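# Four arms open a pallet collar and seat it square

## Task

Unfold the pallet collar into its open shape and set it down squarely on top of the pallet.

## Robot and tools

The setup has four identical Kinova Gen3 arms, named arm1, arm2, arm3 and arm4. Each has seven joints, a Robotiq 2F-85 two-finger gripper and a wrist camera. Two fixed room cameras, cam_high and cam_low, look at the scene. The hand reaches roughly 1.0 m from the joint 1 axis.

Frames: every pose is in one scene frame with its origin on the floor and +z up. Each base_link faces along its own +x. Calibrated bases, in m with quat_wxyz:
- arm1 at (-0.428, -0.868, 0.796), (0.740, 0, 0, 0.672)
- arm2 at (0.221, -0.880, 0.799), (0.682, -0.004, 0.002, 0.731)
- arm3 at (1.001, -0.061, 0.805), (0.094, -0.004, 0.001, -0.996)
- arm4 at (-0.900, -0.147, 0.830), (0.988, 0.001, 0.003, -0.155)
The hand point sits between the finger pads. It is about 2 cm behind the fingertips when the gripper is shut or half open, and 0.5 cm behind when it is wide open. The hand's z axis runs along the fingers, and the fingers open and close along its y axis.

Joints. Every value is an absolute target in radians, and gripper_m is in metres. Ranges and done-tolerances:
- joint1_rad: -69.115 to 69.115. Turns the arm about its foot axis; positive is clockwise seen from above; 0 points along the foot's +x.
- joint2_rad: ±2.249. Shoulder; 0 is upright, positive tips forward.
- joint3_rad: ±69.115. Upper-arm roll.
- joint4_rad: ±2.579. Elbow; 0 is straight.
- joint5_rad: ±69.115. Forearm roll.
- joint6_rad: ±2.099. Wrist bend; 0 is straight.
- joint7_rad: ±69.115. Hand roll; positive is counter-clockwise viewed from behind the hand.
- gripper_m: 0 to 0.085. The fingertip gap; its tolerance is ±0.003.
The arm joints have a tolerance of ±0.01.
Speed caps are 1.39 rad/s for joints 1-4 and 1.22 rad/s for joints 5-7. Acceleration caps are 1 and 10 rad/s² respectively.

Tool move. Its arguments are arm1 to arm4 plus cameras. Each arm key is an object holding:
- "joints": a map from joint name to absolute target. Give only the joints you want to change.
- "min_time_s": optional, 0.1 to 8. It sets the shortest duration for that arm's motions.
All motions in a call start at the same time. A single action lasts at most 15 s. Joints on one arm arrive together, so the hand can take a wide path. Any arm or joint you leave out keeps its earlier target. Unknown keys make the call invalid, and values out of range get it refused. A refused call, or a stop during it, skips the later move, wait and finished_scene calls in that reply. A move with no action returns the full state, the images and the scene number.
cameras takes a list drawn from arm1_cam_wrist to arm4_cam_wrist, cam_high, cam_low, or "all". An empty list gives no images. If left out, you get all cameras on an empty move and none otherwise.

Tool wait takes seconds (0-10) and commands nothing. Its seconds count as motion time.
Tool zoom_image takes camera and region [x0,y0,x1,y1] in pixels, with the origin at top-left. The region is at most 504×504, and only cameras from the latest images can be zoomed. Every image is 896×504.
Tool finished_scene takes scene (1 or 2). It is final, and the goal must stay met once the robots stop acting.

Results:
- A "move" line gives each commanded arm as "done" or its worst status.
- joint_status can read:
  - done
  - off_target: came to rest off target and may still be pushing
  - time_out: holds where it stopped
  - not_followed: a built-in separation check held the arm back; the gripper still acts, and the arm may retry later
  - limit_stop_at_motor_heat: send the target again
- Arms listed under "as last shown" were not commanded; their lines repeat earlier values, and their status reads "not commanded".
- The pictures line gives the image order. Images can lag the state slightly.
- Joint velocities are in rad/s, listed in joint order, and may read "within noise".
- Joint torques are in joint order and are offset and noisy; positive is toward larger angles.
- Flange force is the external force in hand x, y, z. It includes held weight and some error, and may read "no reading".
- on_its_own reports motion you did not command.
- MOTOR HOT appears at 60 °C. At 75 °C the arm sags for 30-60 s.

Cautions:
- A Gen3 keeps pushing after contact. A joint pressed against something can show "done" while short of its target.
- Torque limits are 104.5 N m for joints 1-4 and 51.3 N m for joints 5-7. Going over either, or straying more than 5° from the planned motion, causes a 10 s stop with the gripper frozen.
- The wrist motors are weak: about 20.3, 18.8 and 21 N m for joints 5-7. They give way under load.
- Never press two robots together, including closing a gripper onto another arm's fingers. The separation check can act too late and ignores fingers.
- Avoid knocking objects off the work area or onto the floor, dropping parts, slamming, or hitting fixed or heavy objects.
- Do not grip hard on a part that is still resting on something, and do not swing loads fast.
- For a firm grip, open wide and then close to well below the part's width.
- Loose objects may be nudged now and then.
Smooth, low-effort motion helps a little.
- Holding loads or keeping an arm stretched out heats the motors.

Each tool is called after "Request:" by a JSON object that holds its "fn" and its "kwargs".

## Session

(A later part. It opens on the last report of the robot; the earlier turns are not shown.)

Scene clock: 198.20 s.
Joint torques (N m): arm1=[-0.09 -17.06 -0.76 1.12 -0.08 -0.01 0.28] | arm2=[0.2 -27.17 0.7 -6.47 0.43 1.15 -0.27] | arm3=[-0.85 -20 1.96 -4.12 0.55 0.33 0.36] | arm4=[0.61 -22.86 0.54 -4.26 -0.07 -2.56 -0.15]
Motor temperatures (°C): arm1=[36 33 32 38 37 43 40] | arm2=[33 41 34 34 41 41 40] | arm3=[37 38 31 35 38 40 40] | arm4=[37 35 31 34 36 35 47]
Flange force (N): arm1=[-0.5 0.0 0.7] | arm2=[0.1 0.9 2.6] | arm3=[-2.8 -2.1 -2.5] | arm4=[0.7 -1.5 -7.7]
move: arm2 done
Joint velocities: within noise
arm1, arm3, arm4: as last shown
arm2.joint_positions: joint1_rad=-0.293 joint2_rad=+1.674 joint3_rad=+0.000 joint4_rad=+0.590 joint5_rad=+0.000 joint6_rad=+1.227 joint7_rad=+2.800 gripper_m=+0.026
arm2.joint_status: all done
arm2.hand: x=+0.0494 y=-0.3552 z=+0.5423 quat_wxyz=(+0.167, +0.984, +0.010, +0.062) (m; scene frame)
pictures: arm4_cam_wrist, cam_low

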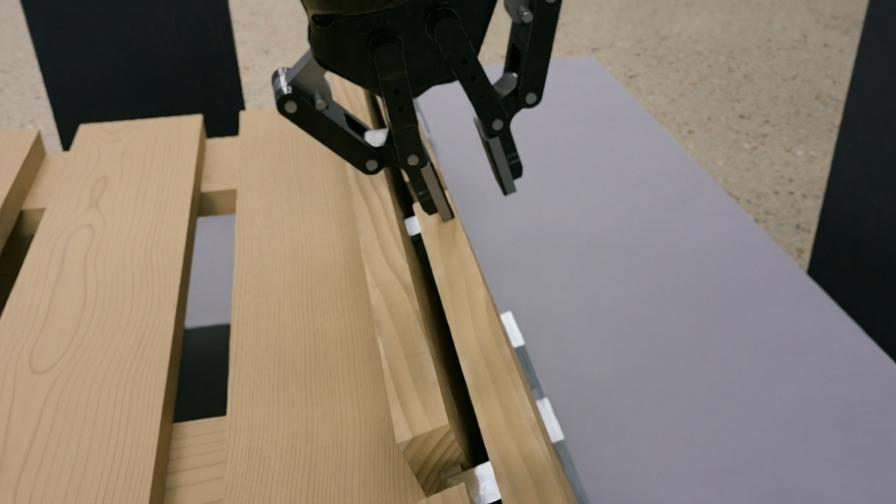

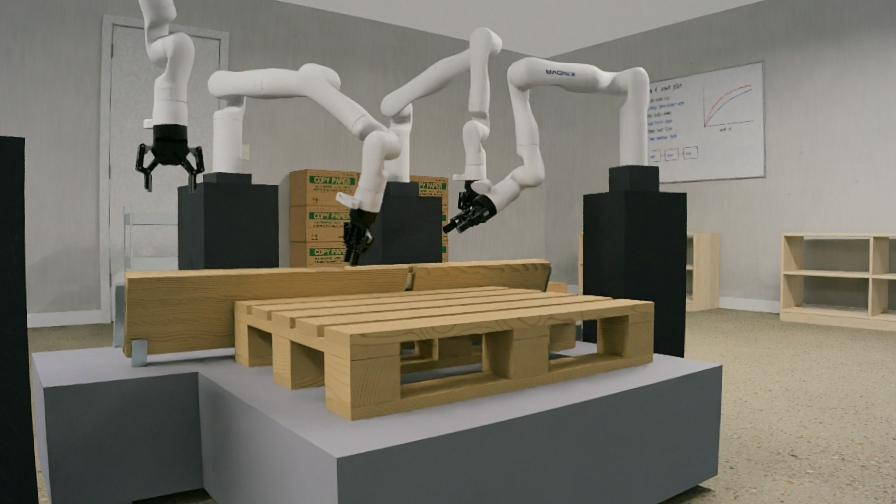

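Request:
{"fn": "move", "kwargs": {"arm2": {"joints": {"joint1_rad": -0.2931, "joint2_rad": 1.6224, "joint4_rad": 0.5774, "joint6_rad": 1.2911, "joint7_rad": 2.7998}, "min_time_s": 1.2}}}

Request:
{"fn": "move", "kwargs": {"arm2": {"joints": {"joint1_rad": -0.2991, "joint2_rad": 1.199, "joint4_rad": 1.4044, "joint6_rad": 0.5382, "joint7_rad": 2.773, "gripper_m": 0.045}, "min_time_s": 2}, "cameras": ["arm2_cam_wrist", "arm4_cam_wrist", "arm3_cam_wrist", "arm1_cam_wrist"]}}

Scene clock: 213.37 s.
Joint torques (N m): arm1=[-0.08 -17.02 -0.72 1.17 -0.11 -0.05 0.26] | arm2=[0.2 -27.63 0.69 -6.89 0.43 1.15 -0.27] | arm3=[-0.83 -20.01 1.94 -4.06 0.54 0.32 0.36] | arm4=[0.59 -22.87 0.5 -4.27 -0.07 -2.53 -0.17]
Motor temperatures (°C): arm1=[36 33 32 38 37 43 40] | arm2=[33 42 34 34 41 41 40] | arm3=[37 39 31 35 38 40 40] | arm4=[37 35 31 34 36 35 47]
Flange force (N): arm1=[-0.8 0.0 0.6] | arm2=[0.2 1.3 2.7] | arm3=[-2.7 -1.9 -2.4] | arm4=[0.7 -1.4 -7.8]
move: arm2 done
Joint velocities: within noise
arm1.joint_positions: joint1_rad=-0.536 joint2_rad=+1.093 joint3_rad=+0.000 joint4_rad=+2.157 joint5_rad=+0.000 joint6_rad=-0.108 joint7_rad=+1.276 gripper_m=+0.085
arm1.joint_status: not commanded
arm1.hand: x=-0.5502 y=-0.5498 z=+0.6500 quat_wxyz=(+0.000, +0.756, -0.654, +0.000) (m; scene frame)
arm2.joint_positions: joint1_rad=-0.293 joint2_rad=+1.622 joint3_rad=+0.000 joint4_rad=+0.577 joint5_rad=+0.000 joint6_rad=+1.291 joint7_rad=+2.800 gripper_m=+0.026
arm2.joint_status: all done
arm2.hand: x=+0.0443 y=-0.3418 z=+0.5798 quat_wxyz=(+0.167, +0.984, +0.010, +0.062) (m; scene frame)
arm3: as last shown
arm4.joint_positions: joint1_rad=-0.138 joint2_rad=+1.610 joint3_rad=+0.000 joint4_rad=+1.557 joint5_rad=+0.000 joint6_rad=-1.064 joint7_rad=+4.712 gripper_m=+0.085
arm4.joint_status: not commanded
arm4.hand: x=-0.2344 y=-0.2883 z=+0.6224 quat_wxyz=(+0.042, +0.866, -0.075, +0.492) (m; scene frame)
pictures: none

Scene clock: 215.70 s.
Joint torques (N m): arm1=[-0.06 -17.09 -0.68 1.2 -0.15 -0.03 0.28] | arm2=[0.18 -24.48 0.67 -5.06 0.43 0.15 -0.26] | arm3=[-0.82 -20.05 1.95 -4.07 0.54 0.33 0.4] | arm4=[0.62 -22.83 0.56 -4.26 -0.08 -2.55 -0.17]
Motor temperatures (°C): arm1=[36 34 32 38 37 43 40] | arm2=[33 42 34 34 41 41 40] | arm3=[37 39 31 35 38 40 40] | arm4=[37 35 31 34 36 35 47]
Flange force (N): arm1=[-0.8 0.0 0.9] | arm2=[0.2 1.1 2.6] | arm3=[-2.6 -1.9 -2.3] | arm4=[0.8 -1.5 -7.7]
move: arm2 done
Joint velocities: within noise
arm1, arm3, arm4: as last shown
arm2.joint_positions: joint1_rad=-0.299 joint2_rad=+1.199 joint3_rad=+0.000 joint4_rad=+1.404 joint5_rad=+0.000 joint6_rad=+0.538 joint7_rad=+2.773 gripper_m=+0.045
arm2.joint_status: all done
arm2.hand: x=+0.0461 y=-0.3560 z=+0.6507 quat_wxyz=(+0.004, +1.000, +0.000, +0.002) (m; scene frame)
pictures: arm1_cam_wrist, arm2_cam_wrist, arm3_cam_wrist, arm4_cam_wrist

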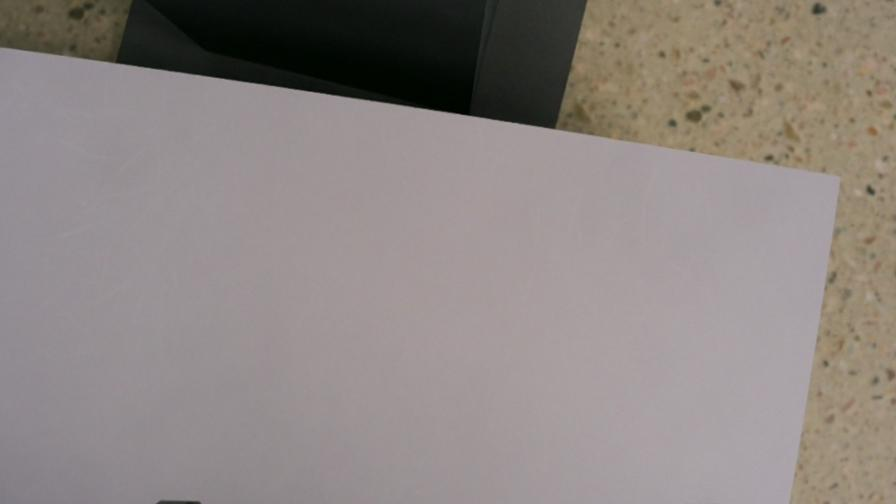

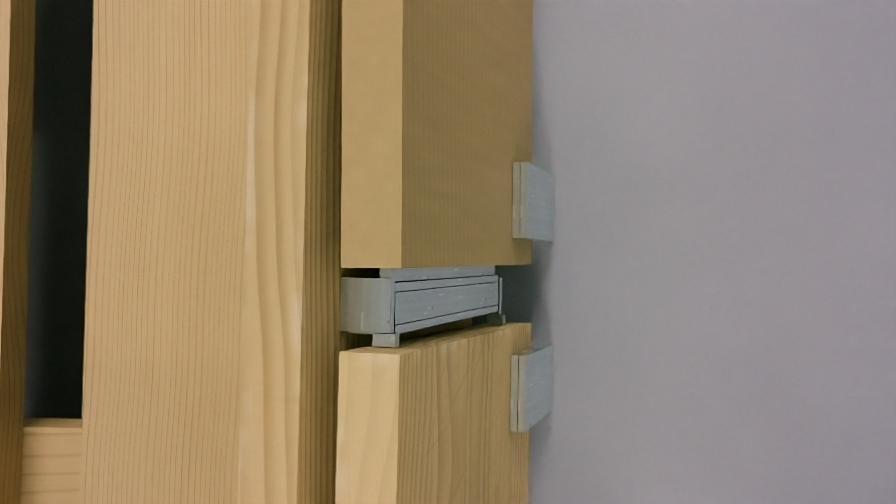

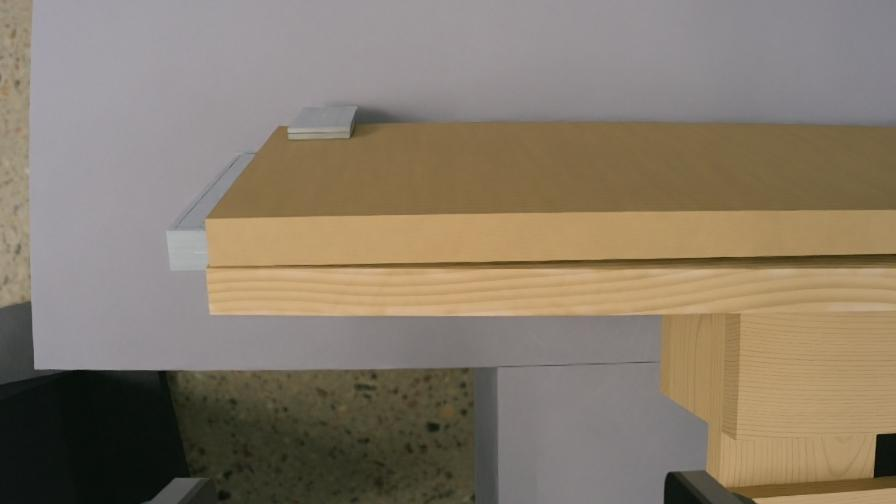

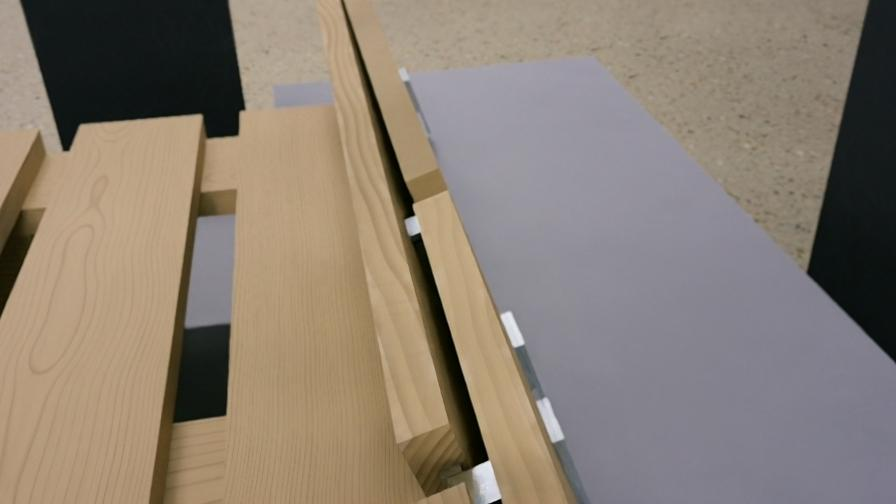

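Request:
{"fn": "move", "kwargs": {"arm3": {"joints": {"joint1_rad": -0.2465, "joint2_rad": 1.5341, "joint4_rad": 0.7833, "joint6_rad": 0.8242, "joint7_rad": -2.006, "gripper_m": 0.0}, "min_time_s": 2.5}, "cameras": ["arm3_cam_wrist", "arm4_cam_wrist"]}}

Request:
{"fn": "zoom_image", "kwargs": {"camera": "arm4_cam_wrist", "region": [300, 0, 500, 140]}}

Scene clock: 235.47 s.
Joint torques (N m): arm1=[-0.05 -17.09 -0.63 1.07 -0.12 -0.05 0.28] | arm2=[0.17 -24.48 0.63 -5.05 0.39 0.13 -0.26] | arm3=[-0.78 -25.48 2.16 -6.75 0.6 0.35 0.4] | arm4=[0.59 -22.86 0.52 -4.28 -0.05 -2.58 -0.17]
Motor temperatures (°C): arm1=[36 34 32 38 37 43 40] | arm2=[33 42 34 34 41 41 40] | arm3=[37 39 31 35 38 40 40] | arm4=[37 35 31 34 36 35 47]
Flange force (N): arm1=[-0.5 0.0 0.7] | arm2=[0.2 1.0 2.6] | arm3=[-4.8 3.1 -3.0] | arm4=[0.8 -1.5 -7.7]
move: arm3 done
Joint velocities: within noise
arm1, arm2, arm4: as last shown
arm3.joint_positions: joint1_rad=-0.247 joint2_rad=+1.534 joint3_rad=+0.000 joint4_rad=+0.783 joint5_rad=+0.000 joint6_rad=+0.824 joint7_rad=-2.006 gripper_m=+0.000
arm3.joint_status: all done
arm3.hand: x=+0.3980 y=-0.3130 z=+0.5847 quat_wxyz=(-0.004, +0.000, +1.000, +0.000) (m; scene frame)
pictures: arm3_cam_wrist, arm4_cam_wrist

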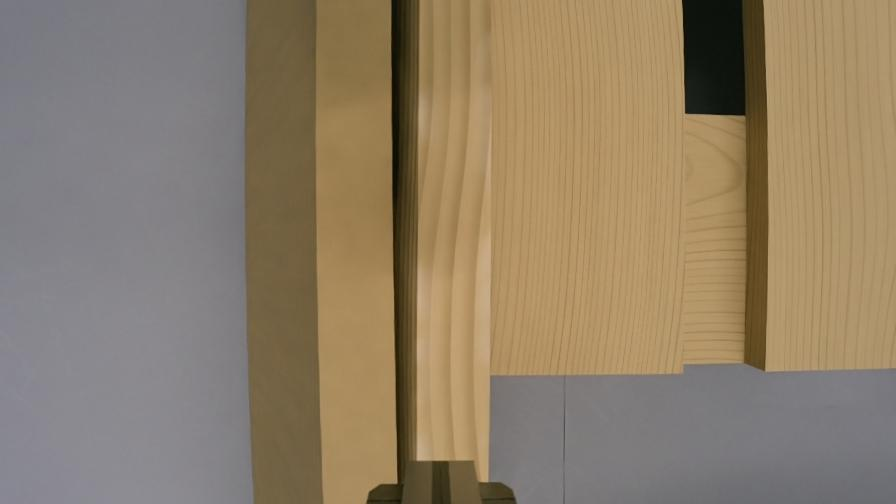

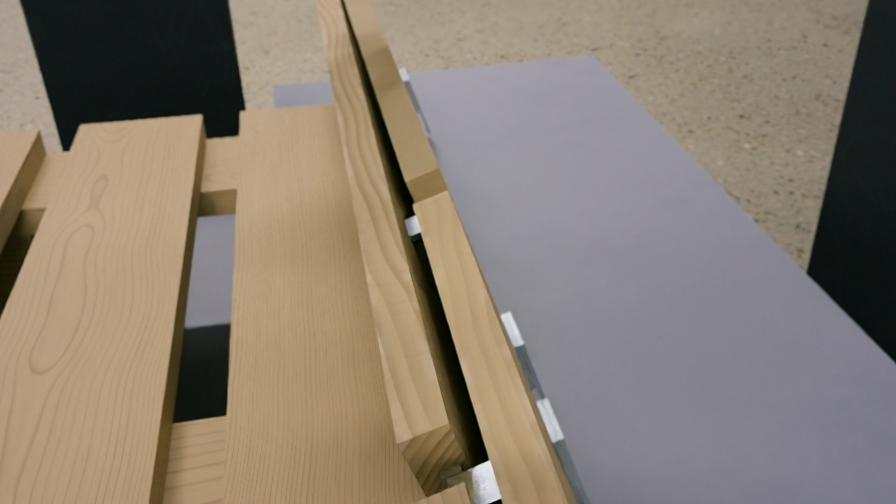

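Scaled by 2.520 from the camera's 896x504 image, which has a finer 1280x720 frame.

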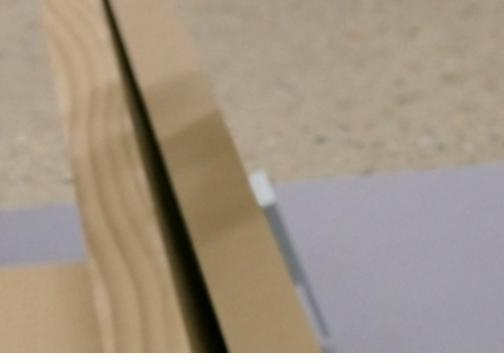

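Request:
{"fn": "move", "kwargs": {"arm3": {"joints": {"joint1_rad": -0.2396, "joint2_rad": 1.6508, "joint4_rad": 0.6712, "joint6_rad": 0.8196, "joint7_rad": -1.999}, "min_time_s": 1.5}, "cameras": ["arm3_cam_wrist"]}}

Scene clock: 241.60 s.
Joint torques (N m): arm1=[-0.15 -17.03 -0.76 1.18 -0.14 -0.01 0.28] | arm2=[0.17 -24.49 0.63 -5.07 0.41 0.14 -0.26] | arm3=[-0.71 -22.47 2.18 -5.84 0.66 0.31 0.43] | arm4=[0.58 -22.83 0.55 -4.27 -0.06 -2.56 -0.17]
Motor temperatures (°C): arm1=[36 34 32 38 37 43 40] | arm2=[33 42 34 34 41 41 40] | arm3=[37 39 31 35 38 40 40] | arm4=[37 35 31 34 36 35 47]
Flange force (N): arm1=[-0.8 -0.2 0.7] | arm2=[0.2 1.1 2.6] | arm3=[-6.5 3.5 -8.8] | arm4=[0.8 -1.4 -7.8]
move: arm3 done
Joint velocities: within noise
arm1, arm2, arm4: as last shown
arm3.joint_positions: joint1_rad=-0.240 joint2_rad=+1.651 joint3_rad=+0.000 joint4_rad=+0.671 joint5_rad=+0.000 joint6_rad=+0.820 joint7_rad=-1.999 gripper_m=+0.000
arm3.joint_status: all done
arm3.hand: x=+0.3977 y=-0.3079 z=+0.5346 quat_wxyz=(-0.004, +0.000, +1.000, +0.000) (m; scene frame)
pictures: arm3_cam_wrist

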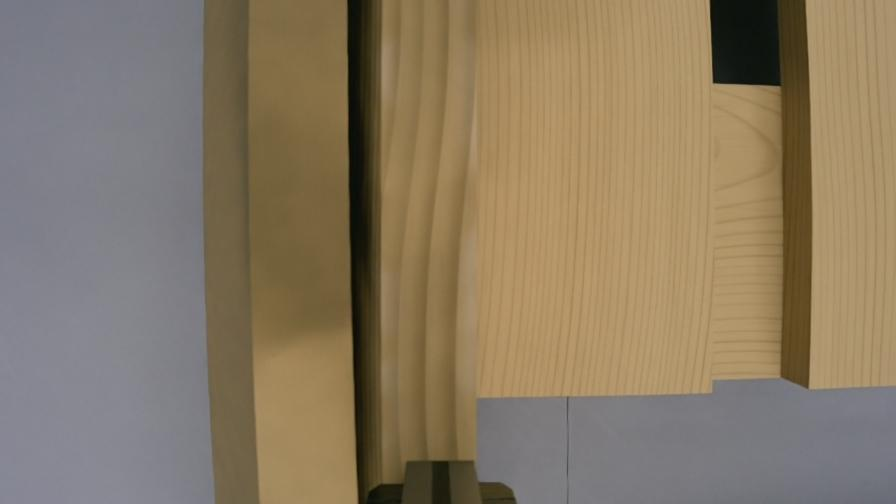

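Request:
{"fn": "move", "kwargs": {"arm3": {"joints": {"joint1_rad": -0.2396, "joint2_rad": 1.6772, "joint4_rad": 0.6395, "joint6_rad": 0.8249, "joint7_rad": -1.999}, "min_time_s": 1.2}}}

Scene clock: 244.03 s.
Joint torques (N m): arm1=[-0.03 -17.09 -0.65 1.13 -0.05 -0.04 0.28] | arm2=[0.21 -24.53 0.66 -5.07 0.37 0.11 -0.24] | arm3=[0.32 45.14 2.49 5.76 1.73 -11.37 0.18] | arm4=[0.59 -22.85 0.54 -4.25 -0.05 -2.55 -0.16]
Motor temperatures (°C): arm1=[36 34 32 38 37 43 40] | arm2=[33 42 34 34 41 41 40] | arm3=[37 39 31 35 38 40 40] | arm4=[37 35 31 34 36 35 47]
Flange force (N): arm1=[-0.6 0.2 0.8] | arm2=[0.1 1.0 2.7] | arm3=[-44.5 17.9 -147.1] | arm4=[0.7 -1.5 -7.7]
move: arm3 done
Joint velocities: within noise
arm1, arm2, arm4: as last shown
arm3.joint_positions: joint1_rad=-0.240 joint2_rad=+1.675 joint3_rad=+0.000 joint4_rad=+0.640 joint5_rad=+0.000 joint6_rad=+0.825 joint7_rad=-1.999 gripper_m=+0.000
arm3.joint_status: all done
arm3.hand: x=+0.3964 y=-0.3085 z=+0.5262 quat_wxyz=(-0.005, +0.000, +1.000, +0.000) (m; scene frame)
pictures: none

Request:
{"fn": "move", "kwargs": {"arm3": {"joints": {"joint1_rad": -0.2396, "joint2_rad": 1.6611, "joint4_rad": 0.6588, "joint6_rad": 0.8217, "joint7_rad": -1.999}, "min_time_s": 0.6}, "cameras": ["arm3_cam_wrist", "arm4_cam_wrist", "arm2_cam_wrist"]}}

Scene clock: 246.37 s.
Joint torques (N m): arm1=[-0.07 -17.01 -0.75 1.15 -0.08 -0.04 0.29] | arm2=[0.24 -24.53 0.66 -5 0.4 0.17 -0.24] | arm3=[-3.22 2.82 -0.15 3.23 -0.13 0.62 0.39] | arm4=[0.59 -22.86 0.51 -4.26 -0.06 -2.58 -0.2]
Motor temperatures (°C): arm1=[36 34 32 38 37 43 40] | arm2=[33 42 34 34 41 41 40] | arm3=[37 40 31 35 38 40 40] | arm4=[37 35 31 34 36 35 47]
Flange force (N): arm1=[-0.7 0.1 0.6] | arm2=[0.0 1.0 2.8] | arm3=[-5.7 7.4 -47.6] | arm4=[0.8 -1.5 -7.6]
move: arm3 done
Joint velocities: within noise
arm1, arm2, arm4: as last shown
arm3.joint_positions: joint1_rad=-0.240 joint2_rad=+1.661 joint3_rad=+0.000 joint4_rad=+0.659 joint5_rad=+0.000 joint6_rad=+0.822 joint7_rad=-1.999 gripper_m=+0.000
arm3.joint_status: all done
arm3.hand: x=+0.3977 y=-0.3079 z=+0.5307 quat_wxyz=(-0.004, +0.000, +1.000, +0.001) (m; scene frame)
pictures: arm2_cam_wrist, arm3_cam_wrist, arm4_cam_wrist

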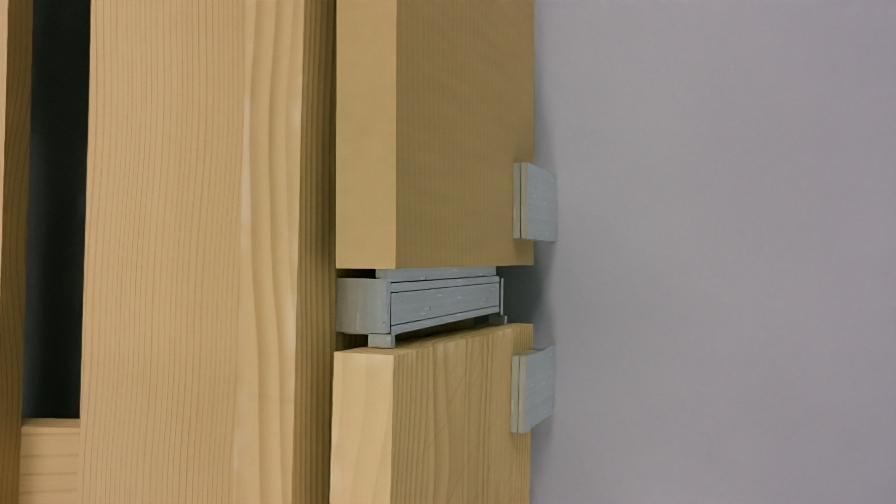

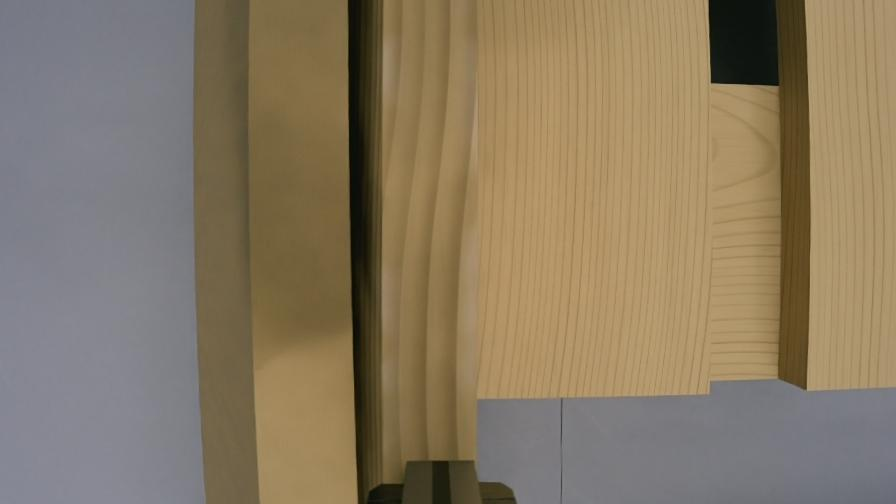

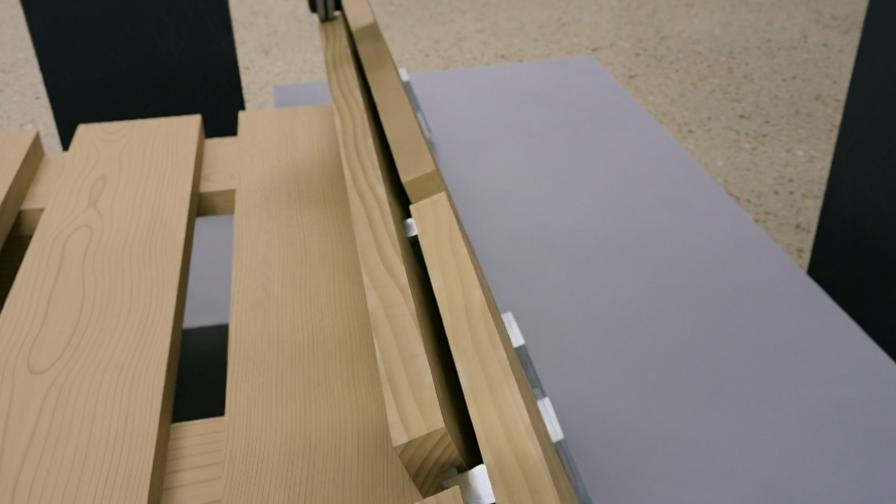

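Request:
{"fn": "move", "kwargs": {"arm2": {"joints": {"joint1_rad": -0.2963, "joint2_rad": 1.4168, "joint4_rad": 1.1973, "joint6_rad": 0.5275, "joint7_rad": 2.776, "gripper_m": 0.035}, "min_time_s": 2}, "cameras": ["arm2_cam_wrist", "arm4_cam_wrist"]}}

Request:
{"fn": "zoom_image", "kwargs": {"camera": "arm4_cam_wrist", "region": [348, 112, 498, 262]}}

Scene clock: 253.13 s.
Joint torques (N m): arm1=[-0.11 -17.07 -0.73 1.28 -0.06 -0.03 0.25] | arm2=[0.17 -25.55 0.68 -4.97 0.4 0.15 -0.27] | arm3=[-3.15 2.31 -0.05 3.2 -0.16 0.62 0.41] | arm4=[0.58 -22.87 0.55 -4.24 -0.09 -2.55 -0.17]
Motor temperatures (°C): arm1=[35 34 32 38 37 43 40] | arm2=[33 43 34 34 41 41 40] | arm3=[37 39 31 35 38 40 40] | arm4=[37 35 31 34 36 35 47]
Flange force (N): arm1=[-1.1 0.0 0.9] | arm2=[0.3 1.2 2.4] | arm3=[-4.6 6.9 -46.3] | arm4=[0.7 -1.4 -7.6]
move: arm2 done
Joint velocities: within noise
arm1, arm3, arm4: as last shown
arm2.joint_positions: joint1_rad=-0.296 joint2_rad=+1.417 joint3_rad=+0.000 joint4_rad=+1.197 joint5_rad=+0.000 joint6_rad=+0.528 joint7_rad=+2.776 gripper_m=+0.035
arm2.joint_status: all done
arm2.hand: x=+0.0405 y=-0.3367 z=+0.5605 quat_wxyz=(+0.004, +1.000, +0.000, +0.002) (m; scene frame)
arm3.hand: x=+0.3976 y=-0.3079 z=+0.5307 quat_wxyz=(-0.004, +0.000, +1.000, +0.000) (m; scene frame)
pictures: arm2_cam_wrist, arm4_cam_wrist

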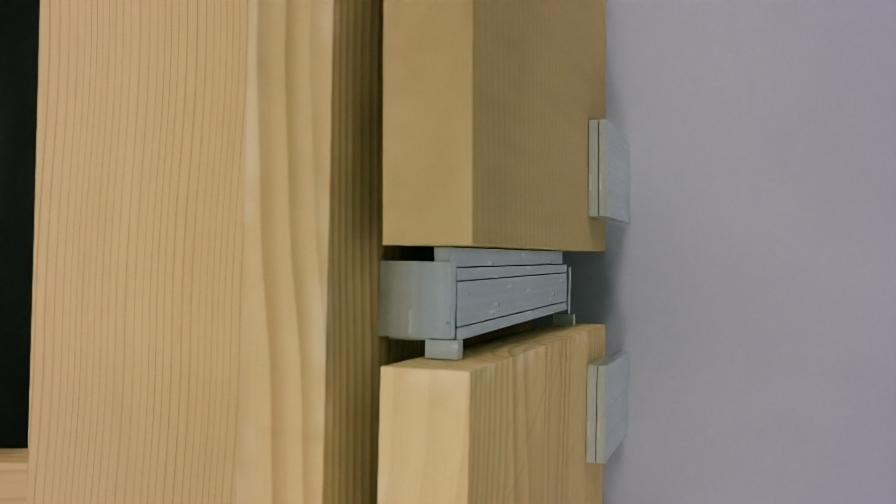

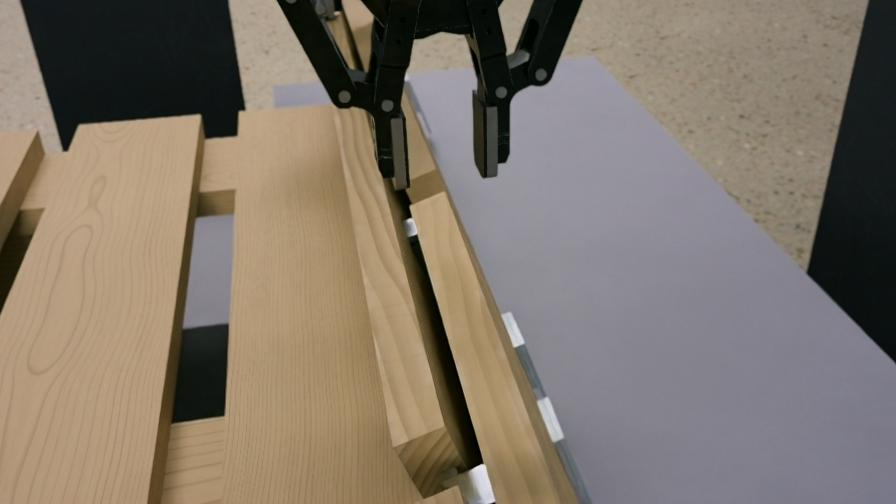

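Scaled by 3.360 from the camera's 896x504 image, which has a finer 1280x720 frame.

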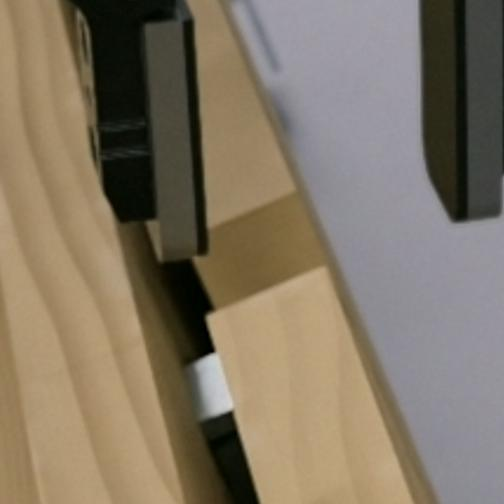

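Request:
{"fn": "move", "kwargs": {"arm2": {"joints": {"joint1_rad": -0.2995, "joint2_rad": 1.4386, "joint4_rad": 1.1976, "joint6_rad": 0.5055, "joint7_rad": 2.7725}, "min_time_s": 1}, "cameras": ["arm4_cam_wrist"]}}

Request:
{"fn": "zoom_image", "kwargs": {"camera": "arm4_cam_wrist", "region": [348, 112, 498, 262]}}

Scene clock: 257.73 s.
Joint torques (N m): arm1=[-0.08 -17.06 -0.71 1.2 -0.08 -0.01 0.25] | arm2=[0.2 -25.46 0.69 -4.79 0.42 0.14 -0.26] | arm3=[-3.16 2.42 -0.11 3.11 -0.08 0.57 0.42] | arm4=[0.57 -22.85 0.55 -4.27 -0.07 -2.56 -0.16]
Motor temperatures (°C): arm1=[35 34 32 38 37 43 40] | arm2=[33 42 34 34 41 41 40] | arm3=[37 39 31 35 38 40 40] | arm4=[37 36 31 34 36 35 47]
Flange force (N): arm1=[-0.7 0.0 0.8] | arm2=[0.2 1.2 2.5] | arm3=[-5.4 7.1 -46.9] | arm4=[0.8 -1.4 -7.7]
move: arm2 done
Joint velocities: within noise
arm1, arm3, arm4: as last shown
arm2.joint_positions: joint1_rad=-0.299 joint2_rad=+1.439 joint3_rad=+0.000 joint4_rad=+1.198 joint5_rad=+0.000 joint6_rad=+0.505 joint7_rad=+2.772 gripper_m=+0.035
arm2.joint_status: all done
arm2.hand: x=+0.0405 y=-0.3418 z=+0.5480 quat_wxyz=(+0.004, +1.000, +0.000, +0.002) (m; scene frame)
pictures: arm4_cam_wrist

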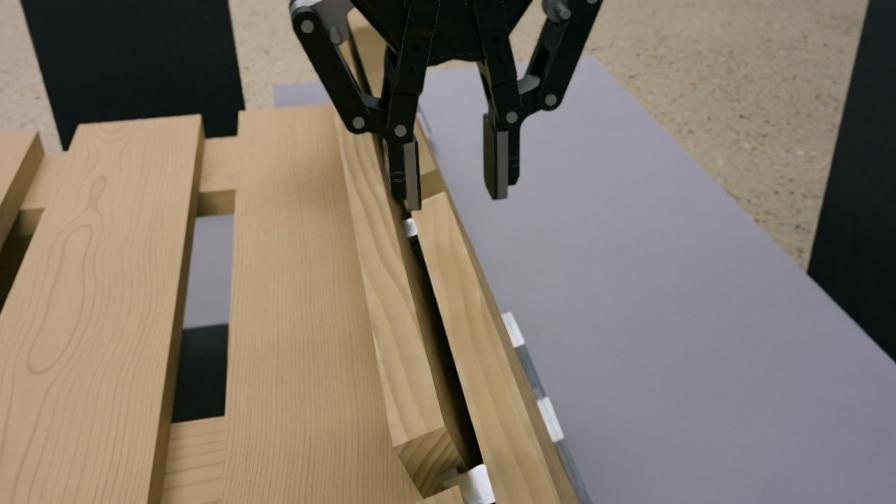

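Scaled by 3.360 from the camera's 896x504 image, which has a finer 1280x720 frame.

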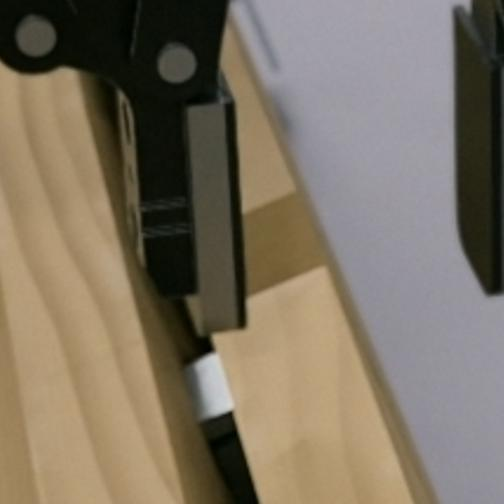

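Request:
{"fn": "move", "kwargs": {"arm2": {"joints": {"joint1_rad": -0.298, "joint2_rad": 1.4773, "joint4_rad": 1.1576, "joint6_rad": 0.5067, "joint7_rad": 2.774}, "min_time_s": 1.5}, "cameras": ["arm4_cam_wrist"]}}

Request:
{"fn": "zoom_image", "kwargs": {"camera": "arm4_cam_wrist", "region": [348, 142, 498, 292]}}

Scene clock: 262.73 s.
Joint torques (N m): arm1=[-0.1 -17.06 -0.67 1.19 -0.12 -0.05 0.31] | arm2=[0.2 -25.53 0.63 -4.8 0.4 0.14 -0.27] | arm3=[-3.19 2.44 -0.09 3.05 -0.09 0.57 0.42] | arm4=[0.6 -22.83 0.52 -4.28 -0.07 -2.55 -0.16]
Motor temperatures (°C): arm1=[35 34 32 38 37 43 40] | arm2=[33 42 34 34 41 41 40] | arm3=[37 39 31 35 38 40 40] | arm4=[37 36 31 34 36 35 47]
Flange force (N): arm1=[-0.9 0.0 0.7] | arm2=[0.2 1.3 2.4] | arm3=[-5.8 7.4 -47.2] | arm4=[0.8 -1.4 -7.8]
move: arm2 done
Joint velocities: within noise
arm1.joint_positions: joint1_rad=-0.536 joint2_rad=+1.093 joint3_rad=+0.000 joint4_rad=+2.157 joint5_rad=+0.000 joint6_rad=-0.108 joint7_rad=+1.276 gripper_m=+0.085
arm1.joint_status: not commanded
arm1.hand: x=-0.5502 y=-0.5498 z=+0.6500 quat_wxyz=(+0.000, +0.756, -0.654, +0.000) (m; scene frame)
arm2.joint_positions: joint1_rad=-0.298 joint2_rad=+1.477 joint3_rad=+0.000 joint4_rad=+1.158 joint5_rad=+0.000 joint6_rad=+0.507 joint7_rad=+2.774 gripper_m=+0.035
arm2.joint_status: all done
arm2.hand: x=+0.0406 y=-0.3396 z=+0.5320 quat_wxyz=(+0.004, +1.000, +0.000, +0.002) (m; scene frame)
arm3: as last shown
arm4.joint_positions: joint1_rad=-0.138 joint2_rad=+1.610 joint3_rad=+0.000 joint4_rad=+1.557 joint5_rad=+0.000 joint6_rad=-1.064 joint7_rad=+4.712 gripper_m=+0.085
arm4.joint_status: not commanded
arm4.hand: x=-0.2344 y=-0.2883 z=+0.6224 quat_wxyz=(+0.042, +0.866, -0.075, +0.492) (m; scene frame)
pictures: arm4_cam_wrist

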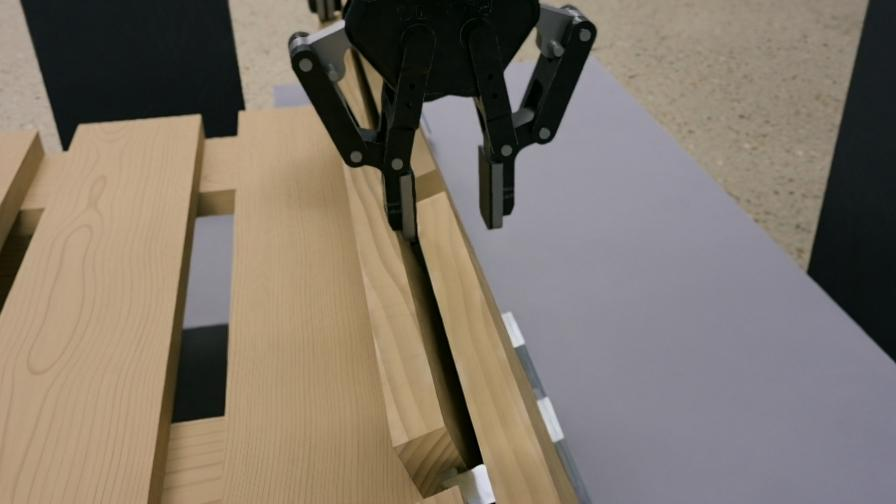

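Scaled by 3.360 from the camera's 896x504 image, which has a finer 1280x720 frame.

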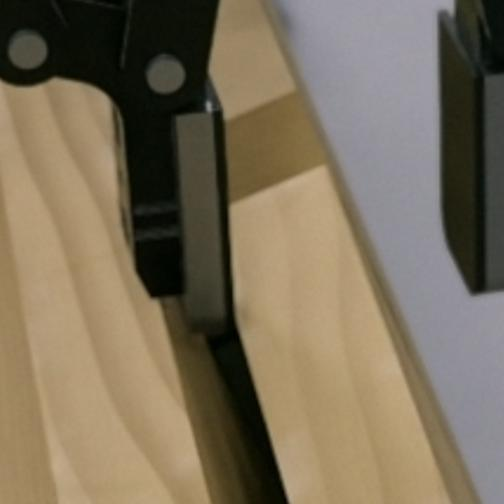

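Request:
{"fn": "move", "kwargs": {"arm2": {"joints": {"joint1_rad": -0.298, "joint2_rad": 1.4886, "joint4_rad": 1.1478, "joint6_rad": 0.5052, "joint7_rad": 2.774}, "min_time_s": 1.0}, "cameras": ["arm4_cam_wrist"]}}

Request:
{"fn": "zoom_image", "kwargs": {"camera": "arm4_cam_wrist", "region": [348, 142, 498, 292]}}

Scene clock: 265.50 s.
Joint torques (N m): arm1=[-0.04 -17.16 -0.71 1.17 -0.06 -0.07 0.24] | arm2=[0.01 -19.21 0.31 -5.62 0.36 -1.49 -0.2] | arm3=[-3.13 0.79 -0.04 2.39 -0.14 0.5 0.43] | arm4=[0.58 -22.84 0.54 -4.29 -0.06 -2.55 -0.19]
Motor temperatures (°C): arm1=[35 34 32 38 37 43 40] | arm2=[33 42 34 34 41 41 40] | arm3=[37 39 31 35 38 40 40] | arm4=[37 36 31 34 36 35 47]
Flange force (N): arm1=[-0.8 0.2 1.0] | arm2=[2.4 7.1 -14.2] | arm3=[-6.1 7.4 -44.8] | arm4=[0.8 -1.5 -7.8]
move: arm2 done
Joint velocities: within noise
arm1, arm3, arm4: as last shown
arm2.joint_positions: joint1_rad=-0.298 joint2_rad=+1.489 joint3_rad=+0.000 joint4_rad=+1.148 joint5_rad=+0.000 joint6_rad=+0.505 joint7_rad=+2.774 gripper_m=+0.035
arm2.joint_status: all done
arm2.hand: x=+0.0406 y=-0.3396 z=+0.5271 quat_wxyz=(+0.004, +1.000, +0.000, +0.002) (m; scene frame)
pictures: arm4_cam_wrist

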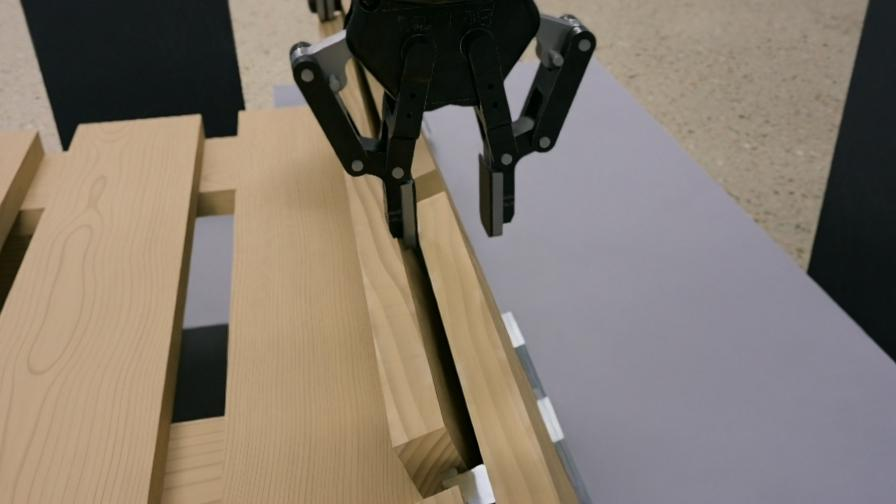

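Scaled by 3.360 from the camera's 896x504 image, which has a finer 1280x720 frame.

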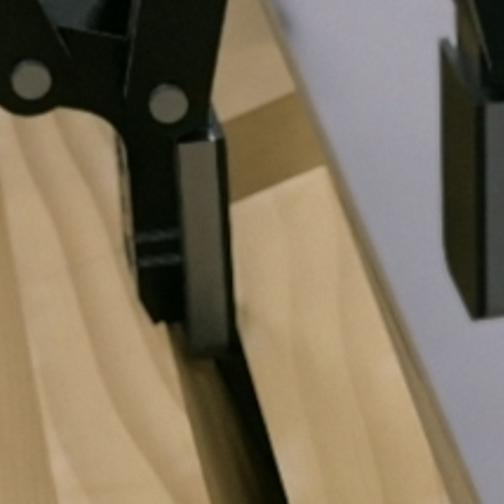

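Request:
{"fn": "move", "kwargs": {"arm2": {"joints": {"joint1_rad": -0.3044, "joint2_rad": 1.4771, "joint4_rad": 1.1919, "joint6_rad": 0.4726, "joint7_rad": 2.7676}, "min_time_s": 1.5}, "cameras": ["arm4_cam_wrist", "arm2_cam_wrist"]}}

Request:
{"fn": "zoom_image", "kwargs": {"camera": "arm4_cam_wrist", "region": [348, 142, 498, 292]}}

Scene clock: 269.43 s.
Joint torques (N m): arm1=[-0.04 -17.04 -0.7 1.15 -0.1 -0.07 0.26] | arm2=[-2.03 -22.16 -1.83 -1.66 -0.16 1.61 -0.2] | arm3=[-2.64 2.6 0.33 3.1 0.1 0.56 0.41] | arm4=[0.57 -22.85 0.52 -4.26 -0.04 -2.57 -0.16]
Motor temperatures (°C): arm1=[35 34 32 37 37 43 40] | arm2=[33 42 34 34 41 41 40] | arm3=[37 39 31 35 38 40 40] | arm4=[37 36 31 34 36 35 47]
Flange force (N): arm1=[-0.8 0.2 0.6] | arm2=[2.4 -4.4 1.4] | arm3=[-6.2 6.6 -47.4] | arm4=[0.8 -1.4 -7.7]
move: arm2 done
Joint velocities: within noise
arm1, arm3, arm4: as last shown
arm2.joint_positions: joint1_rad=-0.304 joint2_rad=+1.477 joint3_rad=+0.000 joint4_rad=+1.192 joint5_rad=+0.000 joint6_rad=+0.473 joint7_rad=+2.768 gripper_m=+0.035
arm2.joint_status: all done
arm2.hand: x=+0.0406 y=-0.3496 z=+0.5272 quat_wxyz=(+0.004, +1.000, +0.000, +0.002) (m; scene frame)
pictures: arm2_cam_wrist, arm4_cam_wrist

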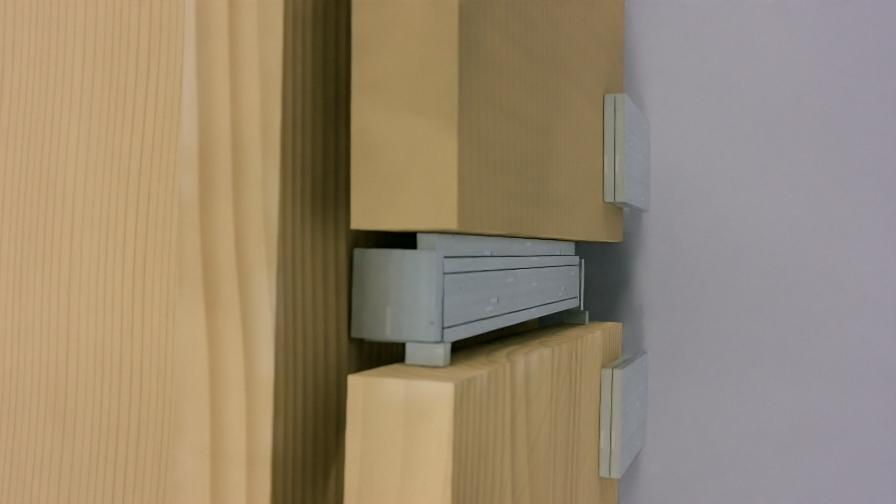

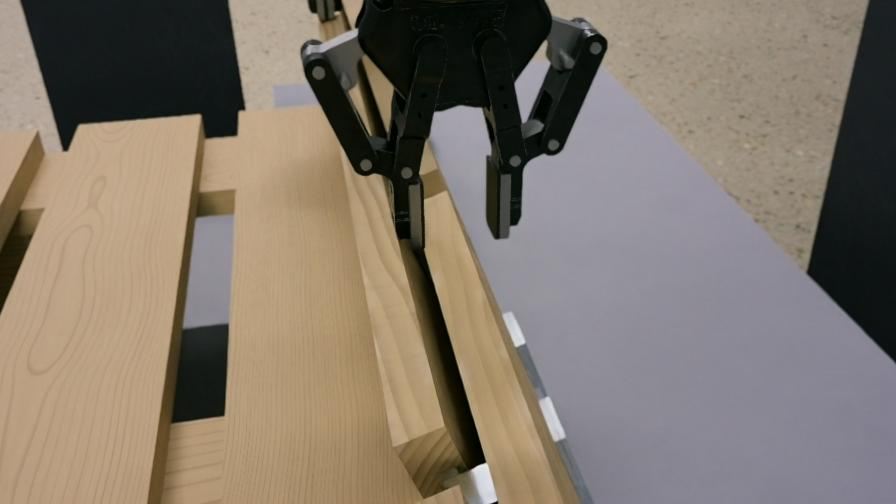

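Scaled by 3.360 from the camera's 896x504 image, which has a finer 1280x720 frame.

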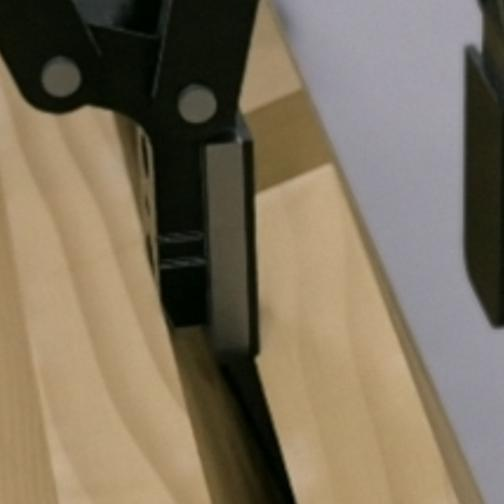

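Request:
{"fn": "move", "kwargs": {"arm2": {"joints": {"joint1_rad": -0.311, "joint2_rad": 1.4664, "joint4_rad": 1.2345, "joint6_rad": 0.4407, "joint7_rad": 2.761}, "min_time_s": 1.5}, "cameras": ["arm4_cam_wrist", "arm2_cam_wrist"]}}

Request:
{"fn": "zoom_image", "kwargs": {"camera": "arm4_cam_wrist", "region": [348, 142, 498, 292]}}

Scene clock: 272.47 s.
Joint torques (N m): arm1=[-0.06 -17.06 -0.65 1.22 -0.08 -0.01 0.22] | arm2=[-1.57 -19.36 -1.41 0.2 -0.04 2.33 -0.21] | arm3=[-2.44 2.41 0.45 3.06 0.19 0.52 0.4] | arm4=[0.61 -22.88 0.54 -4.27 -0.08 -2.55 -0.19]
Motor temperatures (°C): arm1=[35 34 32 37 37 43 40] | arm2=[33 42 34 34 41 41 40] | arm3=[37 38 31 35 38 40 40] | arm4=[37 36 31 34 36 35 47]
Flange force (N): arm1=[-0.8 0.1 0.9] | arm2=[1.0 -5.9 -1.0] | arm3=[-5.9 6.2 -47.0] | arm4=[0.7 -1.5 -7.7]
move: arm2 done
Joint velocities: within noise
arm1, arm3, arm4: as last shown
arm2.joint_positions: joint1_rad=-0.311 joint2_rad=+1.466 joint3_rad=+0.000 joint4_rad=+1.235 joint5_rad=+0.000 joint6_rad=+0.441 joint7_rad=+2.761 gripper_m=+0.035
arm2.joint_status: all done
arm2.hand: x=+0.0405 y=-0.3596 z=+0.5273 quat_wxyz=(+0.004, +1.000, +0.000, +0.002) (m; scene frame)
pictures: arm2_cam_wrist, arm4_cam_wrist

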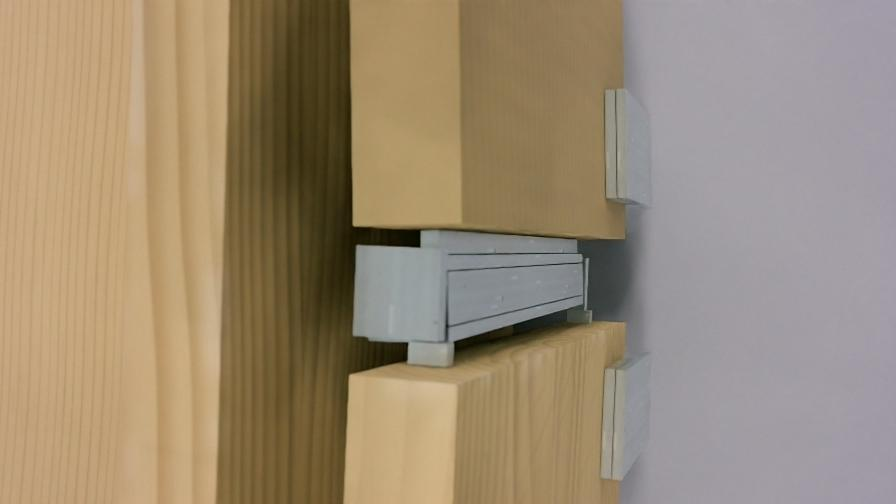

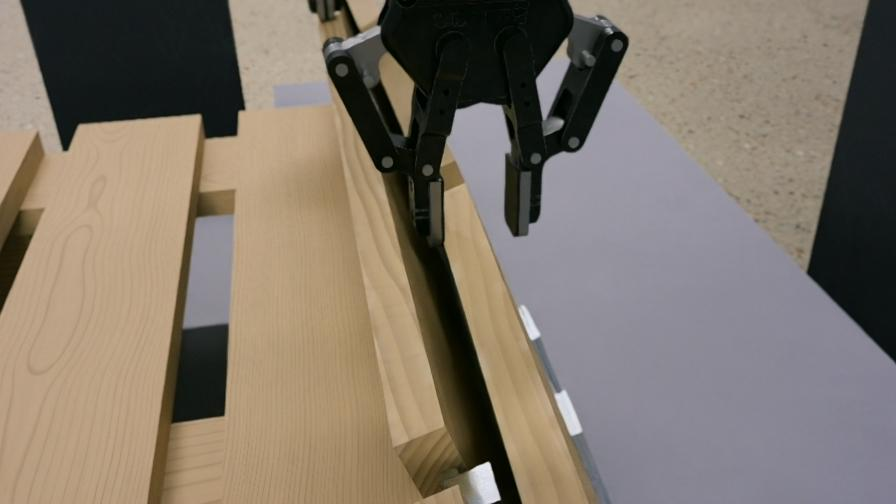

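Scaled by 3.360 from the camera's 896x504 image, which has a finer 1280x720 frame.

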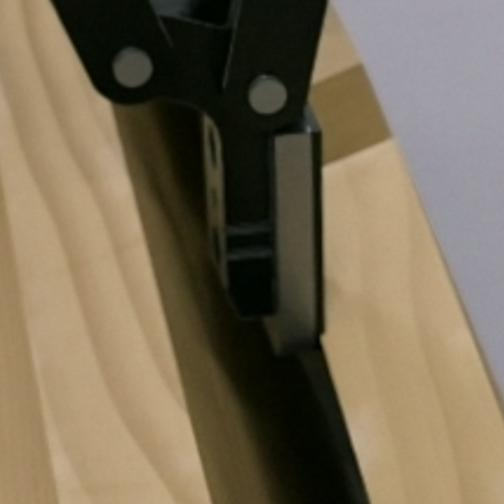

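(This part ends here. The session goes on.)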